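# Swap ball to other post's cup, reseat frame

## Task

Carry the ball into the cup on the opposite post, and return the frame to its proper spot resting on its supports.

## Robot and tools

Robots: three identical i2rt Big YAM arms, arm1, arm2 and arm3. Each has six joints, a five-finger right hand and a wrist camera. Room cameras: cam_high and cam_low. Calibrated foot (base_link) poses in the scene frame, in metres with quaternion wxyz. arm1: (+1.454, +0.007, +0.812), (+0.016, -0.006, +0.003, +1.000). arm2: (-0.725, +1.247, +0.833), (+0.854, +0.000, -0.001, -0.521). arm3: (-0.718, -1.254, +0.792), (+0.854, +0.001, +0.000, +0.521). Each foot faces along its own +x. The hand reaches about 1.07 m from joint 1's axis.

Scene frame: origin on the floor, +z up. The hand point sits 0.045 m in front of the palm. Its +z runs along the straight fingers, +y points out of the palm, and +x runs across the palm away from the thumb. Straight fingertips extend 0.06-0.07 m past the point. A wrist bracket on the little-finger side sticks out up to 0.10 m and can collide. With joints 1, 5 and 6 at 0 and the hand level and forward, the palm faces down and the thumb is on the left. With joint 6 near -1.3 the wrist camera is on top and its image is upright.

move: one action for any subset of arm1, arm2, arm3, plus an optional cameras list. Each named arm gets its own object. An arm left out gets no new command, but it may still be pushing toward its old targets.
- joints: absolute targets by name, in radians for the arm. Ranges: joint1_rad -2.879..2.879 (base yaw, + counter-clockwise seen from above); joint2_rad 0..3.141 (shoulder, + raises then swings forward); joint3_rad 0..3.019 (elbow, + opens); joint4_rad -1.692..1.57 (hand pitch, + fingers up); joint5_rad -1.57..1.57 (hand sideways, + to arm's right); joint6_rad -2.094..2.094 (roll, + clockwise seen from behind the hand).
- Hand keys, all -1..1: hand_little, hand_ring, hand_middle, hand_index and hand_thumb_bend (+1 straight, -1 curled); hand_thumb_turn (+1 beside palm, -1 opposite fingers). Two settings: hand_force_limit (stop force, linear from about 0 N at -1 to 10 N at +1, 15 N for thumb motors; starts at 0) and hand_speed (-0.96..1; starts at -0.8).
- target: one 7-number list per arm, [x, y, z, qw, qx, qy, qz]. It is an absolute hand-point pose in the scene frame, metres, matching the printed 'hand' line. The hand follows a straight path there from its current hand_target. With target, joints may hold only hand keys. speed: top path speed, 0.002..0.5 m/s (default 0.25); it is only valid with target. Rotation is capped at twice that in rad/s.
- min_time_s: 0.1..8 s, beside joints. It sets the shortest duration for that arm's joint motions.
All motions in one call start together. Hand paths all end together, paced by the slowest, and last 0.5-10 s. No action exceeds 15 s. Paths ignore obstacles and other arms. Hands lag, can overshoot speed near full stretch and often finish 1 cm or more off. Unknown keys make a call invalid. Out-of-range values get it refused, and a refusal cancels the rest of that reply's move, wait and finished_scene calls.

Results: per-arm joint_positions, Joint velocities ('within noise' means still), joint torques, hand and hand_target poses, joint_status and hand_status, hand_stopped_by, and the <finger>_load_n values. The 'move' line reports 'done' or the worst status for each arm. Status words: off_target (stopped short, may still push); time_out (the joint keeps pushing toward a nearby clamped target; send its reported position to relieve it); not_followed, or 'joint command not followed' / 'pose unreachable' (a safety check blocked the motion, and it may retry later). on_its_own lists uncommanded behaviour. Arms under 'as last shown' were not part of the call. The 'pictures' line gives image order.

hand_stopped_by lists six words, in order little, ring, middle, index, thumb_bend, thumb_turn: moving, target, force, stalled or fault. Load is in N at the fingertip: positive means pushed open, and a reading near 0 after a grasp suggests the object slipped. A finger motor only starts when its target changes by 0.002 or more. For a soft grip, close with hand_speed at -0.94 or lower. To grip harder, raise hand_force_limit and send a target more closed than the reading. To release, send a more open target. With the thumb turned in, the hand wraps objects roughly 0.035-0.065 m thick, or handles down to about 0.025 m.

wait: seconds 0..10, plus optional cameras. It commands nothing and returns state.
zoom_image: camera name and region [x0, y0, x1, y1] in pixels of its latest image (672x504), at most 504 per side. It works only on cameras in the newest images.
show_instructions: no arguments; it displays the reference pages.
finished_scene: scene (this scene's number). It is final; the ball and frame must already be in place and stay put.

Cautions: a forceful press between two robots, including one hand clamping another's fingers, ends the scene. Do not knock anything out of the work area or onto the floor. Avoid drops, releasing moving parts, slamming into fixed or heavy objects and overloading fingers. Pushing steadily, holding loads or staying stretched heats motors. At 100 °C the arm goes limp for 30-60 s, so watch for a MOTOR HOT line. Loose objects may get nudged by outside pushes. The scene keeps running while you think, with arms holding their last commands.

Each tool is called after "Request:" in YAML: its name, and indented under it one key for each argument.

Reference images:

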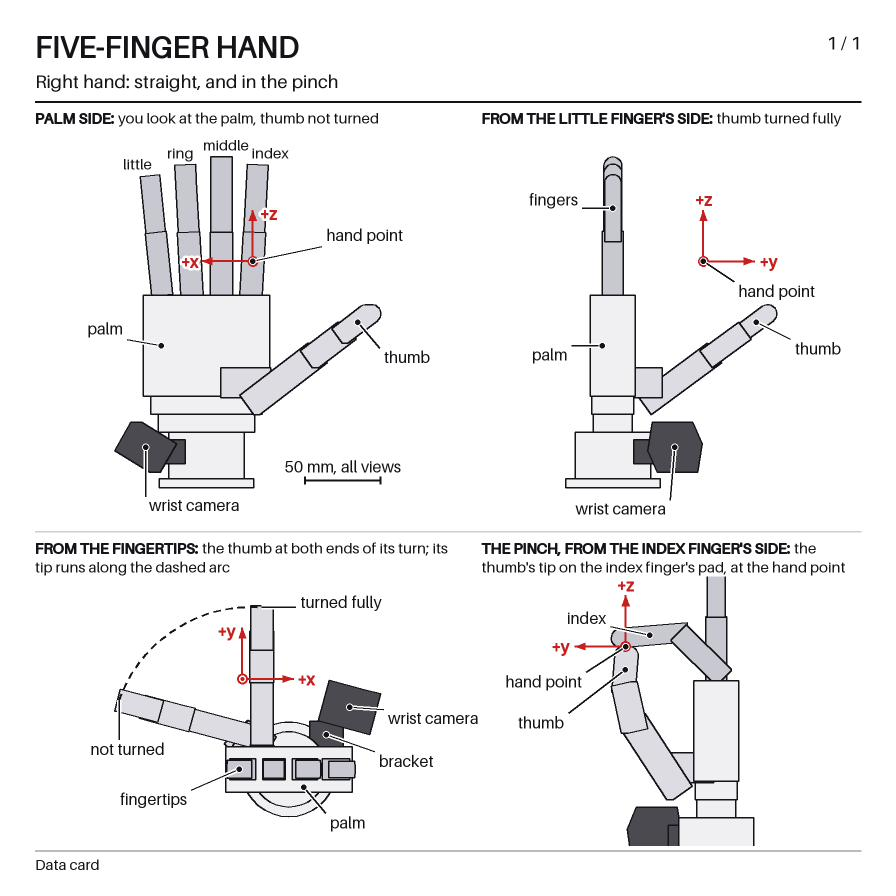

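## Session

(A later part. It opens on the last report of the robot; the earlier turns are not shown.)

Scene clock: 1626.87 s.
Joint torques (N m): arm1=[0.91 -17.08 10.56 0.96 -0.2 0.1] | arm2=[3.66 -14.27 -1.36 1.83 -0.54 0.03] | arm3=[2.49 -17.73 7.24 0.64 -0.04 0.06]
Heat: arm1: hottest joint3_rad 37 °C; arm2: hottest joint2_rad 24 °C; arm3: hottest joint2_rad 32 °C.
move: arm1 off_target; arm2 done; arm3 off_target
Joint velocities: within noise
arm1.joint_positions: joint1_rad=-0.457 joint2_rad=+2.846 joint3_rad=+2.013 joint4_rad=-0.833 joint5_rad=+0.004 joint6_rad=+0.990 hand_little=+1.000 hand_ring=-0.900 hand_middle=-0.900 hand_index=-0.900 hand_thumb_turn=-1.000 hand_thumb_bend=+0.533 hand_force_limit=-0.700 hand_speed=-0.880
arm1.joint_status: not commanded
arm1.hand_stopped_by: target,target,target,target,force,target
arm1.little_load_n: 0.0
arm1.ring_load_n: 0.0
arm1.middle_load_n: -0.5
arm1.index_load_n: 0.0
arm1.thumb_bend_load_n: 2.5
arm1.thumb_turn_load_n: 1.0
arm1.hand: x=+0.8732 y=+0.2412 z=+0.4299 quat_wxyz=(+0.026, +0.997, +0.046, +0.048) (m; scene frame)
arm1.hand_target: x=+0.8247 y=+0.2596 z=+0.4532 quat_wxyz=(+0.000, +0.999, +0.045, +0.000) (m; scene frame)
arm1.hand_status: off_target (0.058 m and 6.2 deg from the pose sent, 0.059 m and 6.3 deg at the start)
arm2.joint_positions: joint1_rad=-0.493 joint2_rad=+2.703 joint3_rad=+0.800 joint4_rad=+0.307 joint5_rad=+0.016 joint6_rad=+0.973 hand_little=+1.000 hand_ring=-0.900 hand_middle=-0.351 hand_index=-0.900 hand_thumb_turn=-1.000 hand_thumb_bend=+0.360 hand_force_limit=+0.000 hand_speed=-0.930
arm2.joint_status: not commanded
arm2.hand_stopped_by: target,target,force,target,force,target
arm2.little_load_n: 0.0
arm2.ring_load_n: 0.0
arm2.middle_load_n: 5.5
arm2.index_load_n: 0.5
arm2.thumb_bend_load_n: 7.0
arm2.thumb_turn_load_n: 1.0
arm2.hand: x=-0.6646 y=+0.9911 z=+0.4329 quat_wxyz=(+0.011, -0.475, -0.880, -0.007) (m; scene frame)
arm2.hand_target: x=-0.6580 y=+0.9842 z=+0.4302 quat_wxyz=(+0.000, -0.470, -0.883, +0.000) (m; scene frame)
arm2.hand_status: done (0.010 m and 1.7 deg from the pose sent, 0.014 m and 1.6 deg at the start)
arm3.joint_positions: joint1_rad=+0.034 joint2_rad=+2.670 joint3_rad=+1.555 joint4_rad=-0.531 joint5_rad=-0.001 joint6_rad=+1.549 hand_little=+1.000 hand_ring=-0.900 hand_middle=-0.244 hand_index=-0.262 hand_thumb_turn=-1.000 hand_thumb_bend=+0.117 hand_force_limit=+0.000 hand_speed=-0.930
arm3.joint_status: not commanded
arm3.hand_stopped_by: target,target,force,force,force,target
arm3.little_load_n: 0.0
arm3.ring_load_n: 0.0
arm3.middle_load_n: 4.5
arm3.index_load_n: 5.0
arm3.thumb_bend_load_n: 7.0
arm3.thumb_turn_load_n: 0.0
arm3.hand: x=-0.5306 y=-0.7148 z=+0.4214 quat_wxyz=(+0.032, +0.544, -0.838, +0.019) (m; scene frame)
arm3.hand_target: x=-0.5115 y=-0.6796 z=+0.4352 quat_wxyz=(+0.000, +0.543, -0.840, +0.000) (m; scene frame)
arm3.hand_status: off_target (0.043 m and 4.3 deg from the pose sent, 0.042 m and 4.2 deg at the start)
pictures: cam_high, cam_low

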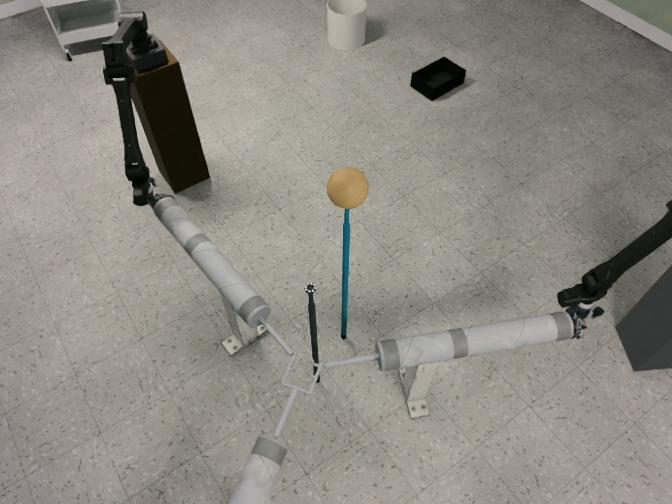

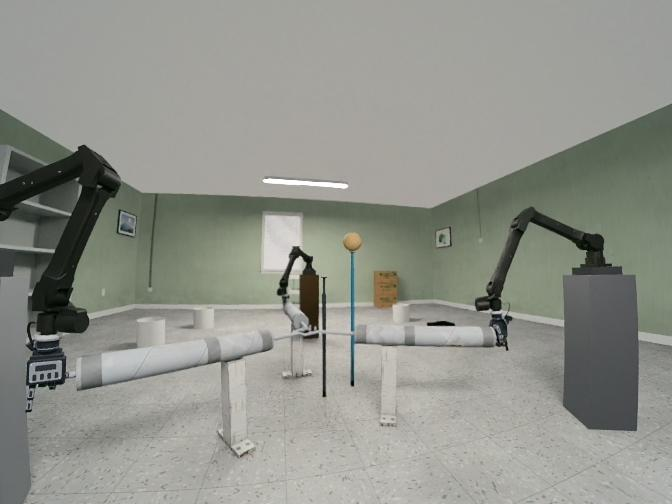

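Request:
move:
  arm1: {"target":[0.850,0.252,0.446,0,0.9990,0.0450,0],"speed":0.05,"joints":{"hand_speed":-0.8,"hand_thumb_bend":1.0}}
  arm2: {"joints":{"hand_speed":-0.8,"hand_thumb_bend":1.0}}
  arm3: {"joints":{"hand_speed":-0.8,"hand_thumb_bend":1.0}}
  cameras: ["cam_high"]

Request:
move:
  arm1: {"joints":{"hand_ring":1.0,"hand_middle":1.0,"hand_index":1.0}}
  arm2: {"joints":{"hand_ring":1.0,"hand_middle":1.0,"hand_index":1.0}}
  arm3: {"joints":{"hand_ring":1.0,"hand_middle":1.0,"hand_index":1.0}}
  cameras: ["all"]

Scene clock: 1644.63 s.
Joint torques (N m): arm1=[0.09 -18.55 5 0.58 -0.13 0.02] | arm2=[3.66 -14.27 -1.37 1.81 -0.35 0.03] | arm3=[2.49 -17.67 7.21 0.69 -0.03 0.06]
Heat: arm1: hottest joint3_rad 36 °C; arm2: hottest joint2_rad 25 °C; arm3: hottest joint2_rad 32 °C.
move: arm1 off_target; arm2 done; arm3 done
Joint velocities: within noise
arm1.joint_positions: joint1_rad=-0.459 joint2_rad=+2.829 joint3_rad=+1.956 joint4_rad=-0.732 joint5_rad=+0.004 joint6_rad=+0.988 hand_little=+1.000 hand_ring=-0.900 hand_middle=-0.900 hand_index=-0.900 hand_thumb_turn=-1.000 hand_thumb_bend=+1.000 hand_force_limit=-0.700 hand_speed=-0.800
arm1.joint_status: all done
arm1.hand_stopped_by: target,target,target,target,target,target
arm1.little_load_n: 0.0
arm1.ring_load_n: 0.0
arm1.middle_load_n: 0.0
arm1.index_load_n: 0.0
arm1.thumb_bend_load_n: 0.0
arm1.thumb_turn_load_n: 0.0
arm1.hand: x=+0.8709 y=+0.2441 z=+0.4244 quat_wxyz=(+0.010, +0.999, +0.046, +0.022) (m; scene frame)
arm1.hand_target: x=+0.8504 y=+0.2518 z=+0.4460 quat_wxyz=(+0.000, +0.999, +0.045, +0.000) (m; scene frame)
arm1.hand_status: off_target (0.031 m and 2.8 deg from the pose sent, 0.030 m and 6.2 deg at the start)
arm2.joint_positions: joint1_rad=-0.493 joint2_rad=+2.704 joint3_rad=+0.800 joint4_rad=+0.307 joint5_rad=+0.011 joint6_rad=+0.973 hand_little=+1.000 hand_ring=-0.900 hand_middle=-0.352 hand_index=-0.900 hand_thumb_turn=-1.000 hand_thumb_bend=+1.000 hand_force_limit=+0.000 hand_speed=-0.800
arm2.joint_status: all done
arm2.hand_stopped_by: target,target,force,target,target,target
arm2.little_load_n: 0.0
arm2.ring_load_n: 0.0
arm2.middle_load_n: 0.0
arm2.index_load_n: 0.5
arm2.thumb_bend_load_n: 0.0
arm2.thumb_turn_load_n: 0.0
arm2.hand: x=-0.6636 y=+0.9915 z=+0.4330 quat_wxyz=(+0.009, -0.475, -0.880, -0.009) (m; scene frame)
arm2.hand_target: x=-0.6581 y=+0.9840 z=+0.4303 quat_wxyz=(+0.000, -0.470, -0.883, +0.000) (m; scene frame)
arm2.hand_status: not commanded
arm3.joint_positions: joint1_rad=+0.034 joint2_rad=+2.670 joint3_rad=+1.556 joint4_rad=-0.531 joint5_rad=-0.001 joint6_rad=+1.549 hand_little=+1.000 hand_ring=-0.900 hand_middle=-0.244 hand_index=-0.263 hand_thumb_turn=-1.000 hand_thumb_bend=+1.000 hand_force_limit=+0.000 hand_speed=-0.800
arm3.joint_status: all done
arm3.hand_stopped_by: target,target,force,force,target,target
arm3.little_load_n: 0.0
arm3.ring_load_n: 0.0
arm3.middle_load_n: 0.5
arm3.index_load_n: 0.0
arm3.thumb_bend_load_n: 0.0
arm3.thumb_turn_load_n: 0.0
arm3.hand: x=-0.5304 y=-0.7144 z=+0.4215 quat_wxyz=(+0.032, +0.544, -0.838, +0.018) (m; scene frame)
arm3.hand_target: x=-0.5115 y=-0.6797 z=+0.4352 quat_wxyz=(+0.000, +0.543, -0.840, +0.000) (m; scene frame)
arm3.hand_status: not commanded
pictures: cam_high

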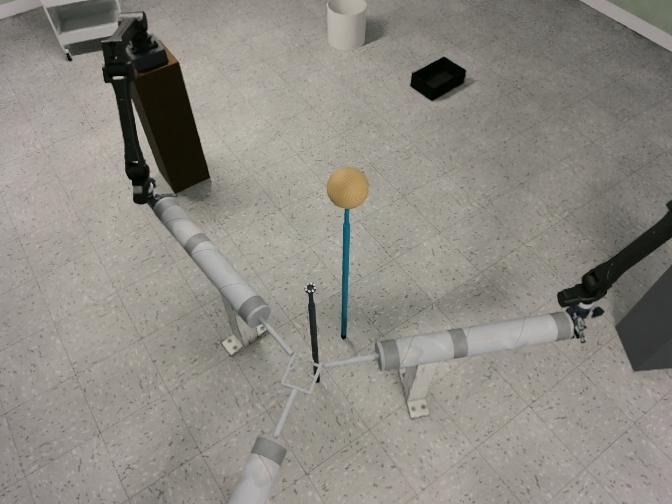

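Scene clock: 1648.53 s.
Joint torques (N m): arm1=[0.5 -18.26 5.19 0.4 -0.14 0.02] | arm2=[3.25 -14.39 -1.7 1.48 -0.04 0.03] | arm3=[2.43 -17.61 7.19 0.68 -0.02 0.07]
Heat: arm1: hottest joint3_rad 36 °C; arm2: hottest joint2_rad 25 °C; arm3: hottest joint2_rad 33 °C.
move: arm1 done; arm2 done; arm3 done
Joint velocities: within noise
arm1.joint_positions: joint1_rad=-0.459 joint2_rad=+2.826 joint3_rad=+1.954 joint4_rad=-0.732 joint5_rad=+0.004 joint6_rad=+0.988 hand_little=+1.000 hand_ring=+1.000 hand_middle=+1.000 hand_index=+1.000 hand_thumb_turn=-1.000 hand_thumb_bend=+1.000 hand_force_limit=-0.700 hand_speed=-0.800
arm1.joint_status: all done
arm1.hand_stopped_by: target,target,target,target,target,target
arm1.little_load_n: 0.0
arm1.ring_load_n: 0.0
arm1.middle_load_n: 0.0
arm1.index_load_n: 0.0
arm1.thumb_bend_load_n: 0.0
arm1.thumb_turn_load_n: 0.0
arm1.hand: x=+0.8699 y=+0.2446 z=+0.4262 quat_wxyz=(+0.010, +0.999, +0.046, +0.021) (m; scene frame)
arm1.hand_target: x=+0.8503 y=+0.2517 z=+0.4461 quat_wxyz=(+0.000, +0.999, +0.045, +0.000) (m; scene frame)
arm1.hand_status: not commanded
arm2.joint_positions: joint1_rad=-0.488 joint2_rad=+2.704 joint3_rad=+0.806 joint4_rad=+0.316 joint5_rad=+0.004 joint6_rad=+0.973 hand_little=+1.000 hand_ring=+1.000 hand_middle=+1.000 hand_index=+1.000 hand_thumb_turn=-1.000 hand_thumb_bend=+1.000 hand_force_limit=+0.000 hand_speed=-0.800
arm2.joint_status: all done
arm2.hand_stopped_by: target,target,target,target,target,target
arm2.little_load_n: 0.0
arm2.ring_load_n: 0.0
arm2.middle_load_n: 0.0
arm2.index_load_n: 0.0
arm2.thumb_bend_load_n: -0.5
arm2.thumb_turn_load_n: 0.0
arm2.hand: x=-0.6611 y=+0.9862 z=+0.4325 quat_wxyz=(+0.003, -0.473, -0.881, -0.004) (m; scene frame)
arm2.hand_target: x=-0.6581 y=+0.9841 z=+0.4302 quat_wxyz=(+0.000, -0.470, -0.883, +0.000) (m; scene frame)
arm2.hand_status: not commanded
arm3.joint_positions: joint1_rad=+0.034 joint2_rad=+2.670 joint3_rad=+1.556 joint4_rad=-0.531 joint5_rad=-0.001 joint6_rad=+1.549 hand_little=+1.000 hand_ring=+1.000 hand_middle=+1.000 hand_index=+1.000 hand_thumb_turn=-1.000 hand_thumb_bend=+1.000 hand_force_limit=+0.000 hand_speed=-0.800
arm3.joint_status: all done
arm3.hand_stopped_by: target,target,target,target,target,target
arm3.little_load_n: 0.0
arm3.ring_load_n: 0.0
arm3.middle_load_n: 0.0
arm3.index_load_n: 0.0
arm3.thumb_bend_load_n: 0.0
arm3.thumb_turn_load_n: 0.0
arm3.hand: x=-0.5303 y=-0.7142 z=+0.4216 quat_wxyz=(+0.032, +0.544, -0.838, +0.018) (m; scene frame)
arm3.hand_target: x=-0.5115 y=-0.6796 z=+0.4352 quat_wxyz=(+0.000, +0.543, -0.840, +0.000) (m; scene frame)
arm3.hand_status: not commanded
pictures: arm1_cam_wrist, arm2_cam_wrist, arm3_cam_wrist, cam_high, cam_low

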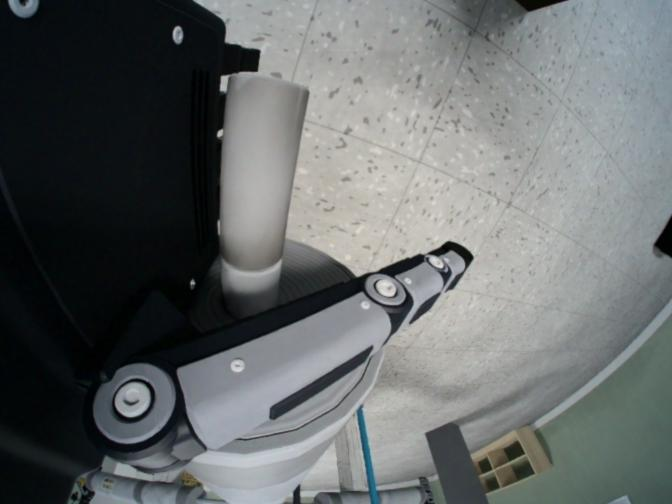

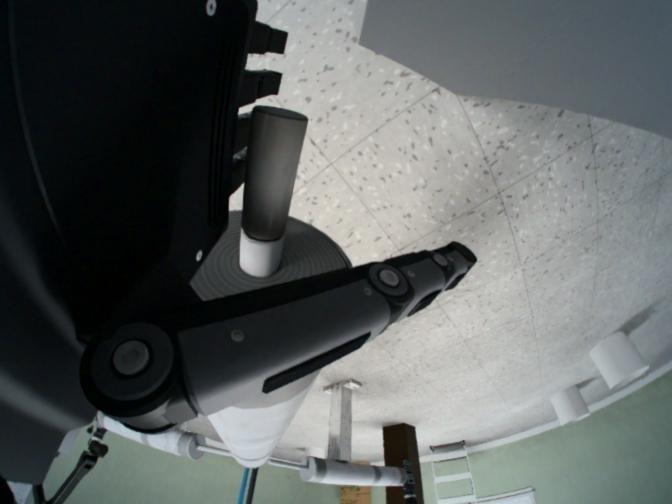

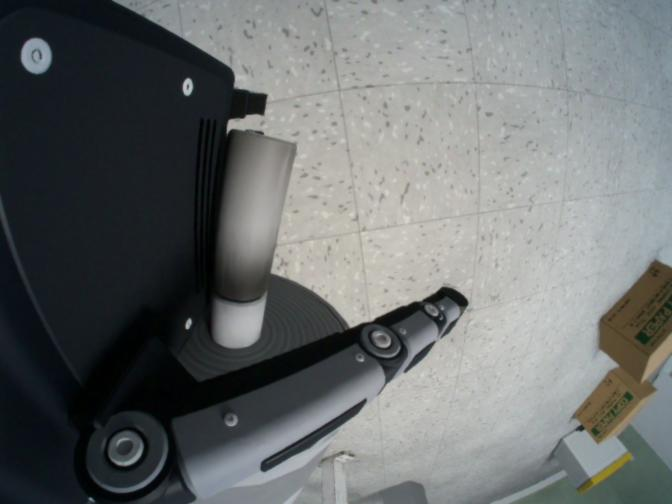

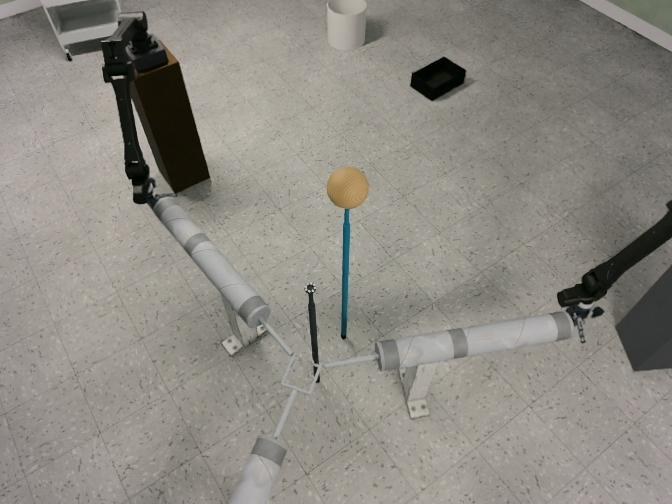

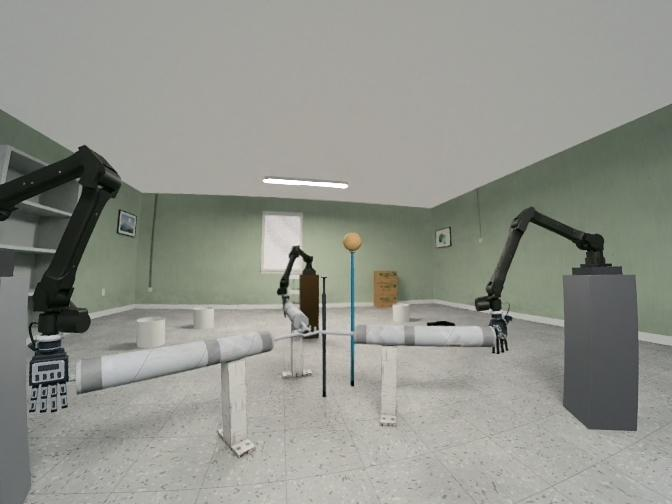

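Request:
move:
  arm1: {"target":[0.849,0.267,0.456,0,0.9990,0.0450,0],"speed":0.05}
  arm2: {"target":[-0.670,0.976,0.440,0,0.470,0.8827,0],"speed":0.05}
  arm3: {"target":[-0.498,-0.686,0.445,0,-0.5432,0.8396,0],"speed":0.05}
  cameras: ["cam_high"]

Request:
move:
  arm1: {"target":[0.849,0.267,0.75,0,0.9990,0.0450,0],"speed":0.15}
  arm2: {"target":[-0.670,0.976,0.75,0,0.470,0.8827,0],"speed":0.15}
  arm3: {"target":[-0.498,-0.686,0.75,0,-0.5432,0.8396,0],"speed":0.15}
  cameras: ["cam_high","cam_low"]

Request:
zoom_image:
  camera: "cam_high"
  region: [230, 290, 370, 410]

Request:
zoom_image:
  camera: "cam_low"
  region: [200, 280, 440, 440]

Scene clock: 1667.23 s.
Joint torques (N m): arm1=[-0.85 -18.2 6.84 -0.18 -0.09 -0.11] | arm2=[1.49 -16.79 -1.89 0.38 -0.02 -0.15] | arm3=[2.14 -19.78 5.81 0.42 0.01 -0.03]
Heat: arm1: hottest joint3_rad 35 °C; arm2: hottest joint2_rad 24 °C; arm3: hottest joint2_rad 33 °C.
move: arm1 off_target; arm2 done; arm3 off_target
Joint velocities: within noise
arm1.joint_positions: joint1_rad=-0.467 joint2_rad=+2.816 joint3_rad=+1.954 joint4_rad=-0.740 joint5_rad=+0.003 joint6_rad=+0.980 hand_little=+1.000 hand_ring=+1.000 hand_middle=+1.000 hand_index=+1.000 hand_thumb_turn=-1.000 hand_thumb_bend=+1.000 hand_force_limit=-0.700 hand_speed=-0.800
arm1.joint_status: not commanded
arm1.hand_stopped_by: target,target,target,target,target,target
arm1.little_load_n: 0.0
arm1.ring_load_n: 0.0
arm1.middle_load_n: 0.0
arm1.index_load_n: 0.0
arm1.thumb_bend_load_n: -0.5
arm1.thumb_turn_load_n: 0.0
arm1.hand: x=+0.8697 y=+0.2502 z=+0.4325 quat_wxyz=(+0.010, +0.999, +0.046, +0.020) (m; scene frame)
arm1.hand_target: x=+0.8497 y=+0.2668 z=+0.4561 quat_wxyz=(+0.000, +0.999, +0.045, +0.000) (m; scene frame)
arm1.hand_status: off_target (0.036 m and 2.6 deg from the pose sent, 0.043 m and 2.7 deg at the start)
arm2.joint_positions: joint1_rad=-0.511 joint2_rad=+2.694 joint3_rad=+0.806 joint4_rad=+0.308 joint5_rad=+0.004 joint6_rad=+0.949 hand_little=+1.000 hand_ring=+1.000 hand_middle=+1.000 hand_index=+1.000 hand_thumb_turn=-1.000 hand_thumb_bend=+1.000 hand_force_limit=+0.000 hand_speed=-0.800
arm2.joint_status: not commanded
arm2.hand_stopped_by: target,target,target,target,target,target
arm2.little_load_n: 0.5
arm2.ring_load_n: 0.0
arm2.middle_load_n: 0.0
arm2.index_load_n: 0.0
arm2.thumb_bend_load_n: -0.5
arm2.thumb_turn_load_n: 0.0
arm2.hand: x=-0.6673 y=+0.9833 z=+0.4350 quat_wxyz=(+0.002, -0.472, -0.881, -0.003) (m; scene frame)
arm2.hand_target: x=-0.6700 y=+0.9760 z=+0.4399 quat_wxyz=(+0.000, -0.470, -0.883, +0.000) (m; scene frame)
arm2.hand_status: done (0.009 m and 0.6 deg from the pose sent, 0.015 m and 0.7 deg at the start)
arm3.joint_positions: joint1_rad=+0.010 joint2_rad=+2.669 joint3_rad=+1.556 joint4_rad=-0.531 joint5_rad=+0.000 joint6_rad=+1.532 hand_little=+1.000 hand_ring=+1.000 hand_middle=+1.000 hand_index=+1.000 hand_thumb_turn=-1.000 hand_thumb_bend=+1.000 hand_force_limit=+0.000 hand_speed=-0.800
arm3.joint_status: not commanded
arm3.hand_stopped_by: target,target,target,target,target,target
arm3.little_load_n: 0.0
arm3.ring_load_n: -0.5
arm3.middle_load_n: 0.0
arm3.index_load_n: 0.0
arm3.thumb_bend_load_n: 0.0
arm3.thumb_turn_load_n: 0.0
arm3.hand: x=-0.5182 y=-0.7188 z=+0.4224 quat_wxyz=(+0.031, +0.541, -0.840, +0.018) (m; scene frame)
arm3.hand_target: x=-0.4984 y=-0.6871 z=+0.4462 quat_wxyz=(+0.000, +0.543, -0.840, +0.000) (m; scene frame)
arm3.hand_status: off_target (0.045 m and 4.1 deg from the pose sent, 0.049 m and 4.2 deg at the start)
pictures: cam_high

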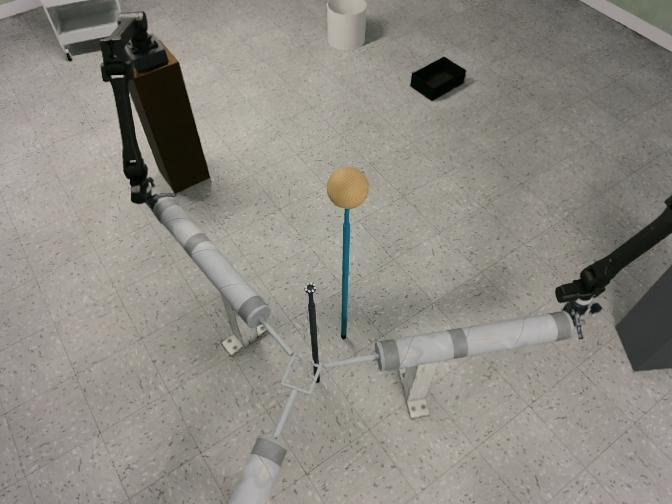

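Scene clock: 1670.13 s.
Joint torques (N m): arm1=[-0.21 -16.97 8.23 -0.24 -0.05 -0.06] | arm2=[1.79 -11.52 4.88 0.31 0.02 -0.12] | arm3=[2.37 -17.26 8.31 -0.17 -0.11 -0.01]
Heat: arm1: hottest joint3_rad 35 °C; arm2: hottest joint2_rad 24 °C; arm3: hottest joint2_rad 33 °C.
move: arm1 off_target; arm2 done; arm3 off_target
Joint velocities: within noise
arm1.joint_positions: joint1_rad=-0.472 joint2_rad=+2.279 joint3_rad=+1.801 joint4_rad=-1.106 joint5_rad=+0.002 joint6_rad=+0.978 hand_little=+1.000 hand_ring=+1.000 hand_middle=+1.000 hand_index=+1.000 hand_thumb_turn=-1.000 hand_thumb_bend=+1.000 hand_force_limit=-0.700 hand_speed=-0.800
arm1.joint_status: not commanded
arm1.hand_stopped_by: target,target,target,target,target,target
arm1.little_load_n: 0.0
arm1.ring_load_n: 0.0
arm1.middle_load_n: 0.0
arm1.index_load_n: -0.5
arm1.thumb_bend_load_n: 0.0
arm1.thumb_turn_load_n: 0.0
arm1.hand: x=+0.8563 y=+0.2610 z=+0.7331 quat_wxyz=(+0.006, +0.999, +0.044, +0.012) (m; scene frame)
arm1.hand_target: x=+0.8492 y=+0.2668 z=+0.7501 quat_wxyz=(+0.000, +0.999, +0.045, +0.000) (m; scene frame)
arm1.hand_status: off_target (0.019 m and 1.6 deg from the pose sent, 0.319 m and 2.6 deg at the start)
arm2.joint_positions: joint1_rad=-0.511 joint2_rad=+1.561 joint3_rad=+0.510 joint4_rad=-0.538 joint5_rad=+0.003 joint6_rad=+0.949 hand_little=+1.000 hand_ring=+1.000 hand_middle=+1.000 hand_index=+1.000 hand_thumb_turn=-1.000 hand_thumb_bend=+1.000 hand_force_limit=+0.000 hand_speed=-0.800
arm2.joint_status: not commanded
arm2.hand_stopped_by: target,target,target,target,target,target
arm2.little_load_n: 0.0
arm2.ring_load_n: 0.0
arm2.middle_load_n: 0.0
arm2.index_load_n: 0.0
arm2.thumb_bend_load_n: 0.0
arm2.thumb_turn_load_n: 0.0
arm2.hand: x=-0.6680 y=+0.9837 z=+0.7433 quat_wxyz=(+0.004, -0.472, -0.881, -0.008) (m; scene frame)
arm2.hand_target: x=-0.6700 y=+0.9762 z=+0.7497 quat_wxyz=(+0.000, -0.470, -0.883, +0.000) (m; scene frame)
arm2.hand_status: done (0.010 m and 1.0 deg from the pose sent, 0.315 m and 0.6 deg at the start)
arm3.joint_positions: joint1_rad=+0.010 joint2_rad=+2.069 joint3_rad=+1.448 joint4_rad=-0.986 joint5_rad=+0.002 joint6_rad=+1.532 hand_little=+1.000 hand_ring=+1.000 hand_middle=+1.000 hand_index=+1.000 hand_thumb_turn=-1.000 hand_thumb_bend=+1.000 hand_force_limit=+0.000 hand_speed=-0.800
arm3.joint_status: not commanded
arm3.hand_stopped_by: target,target,target,target,target,target
arm3.little_load_n: 0.0
arm3.ring_load_n: 0.0
arm3.middle_load_n: 0.0
arm3.index_load_n: 0.0
arm3.thumb_bend_load_n: -0.5
arm3.thumb_turn_load_n: 0.0
arm3.hand: x=-0.5069 y=-0.6980 z=+0.7315 quat_wxyz=(+0.015, +0.542, -0.840, +0.009) (m; scene frame)
arm3.hand_target: x=-0.4982 y=-0.6864 z=+0.7500 quat_wxyz=(+0.000, +0.543, -0.840, +0.000) (m; scene frame)
arm3.hand_status: off_target (0.024 m and 2.0 deg from the pose sent, 0.330 m and 4.1 deg at the start)
pictures: cam_high, cam_low

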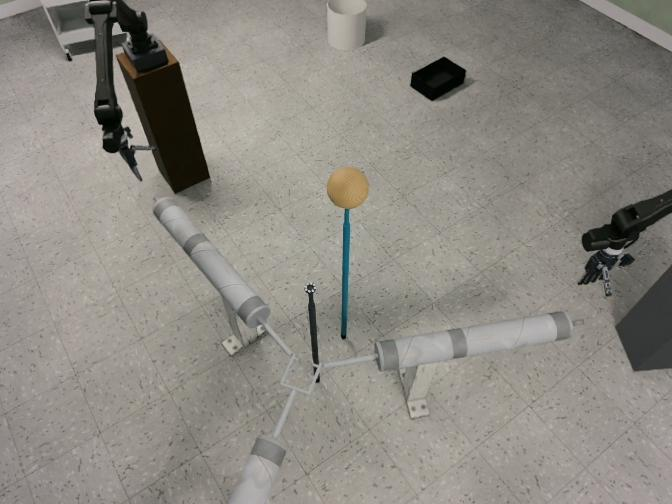

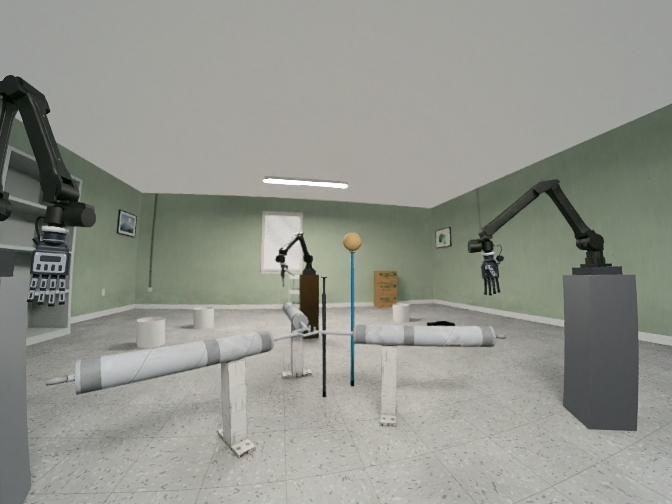

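Scaled by 3.600.

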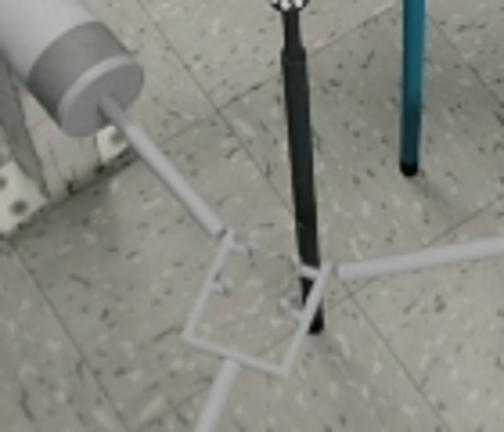

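Scaled by 2.100.

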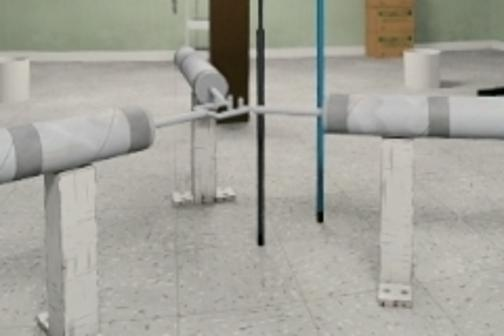

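Request:
finished_scene:
  scene: 1

The scene is finished: the task was done.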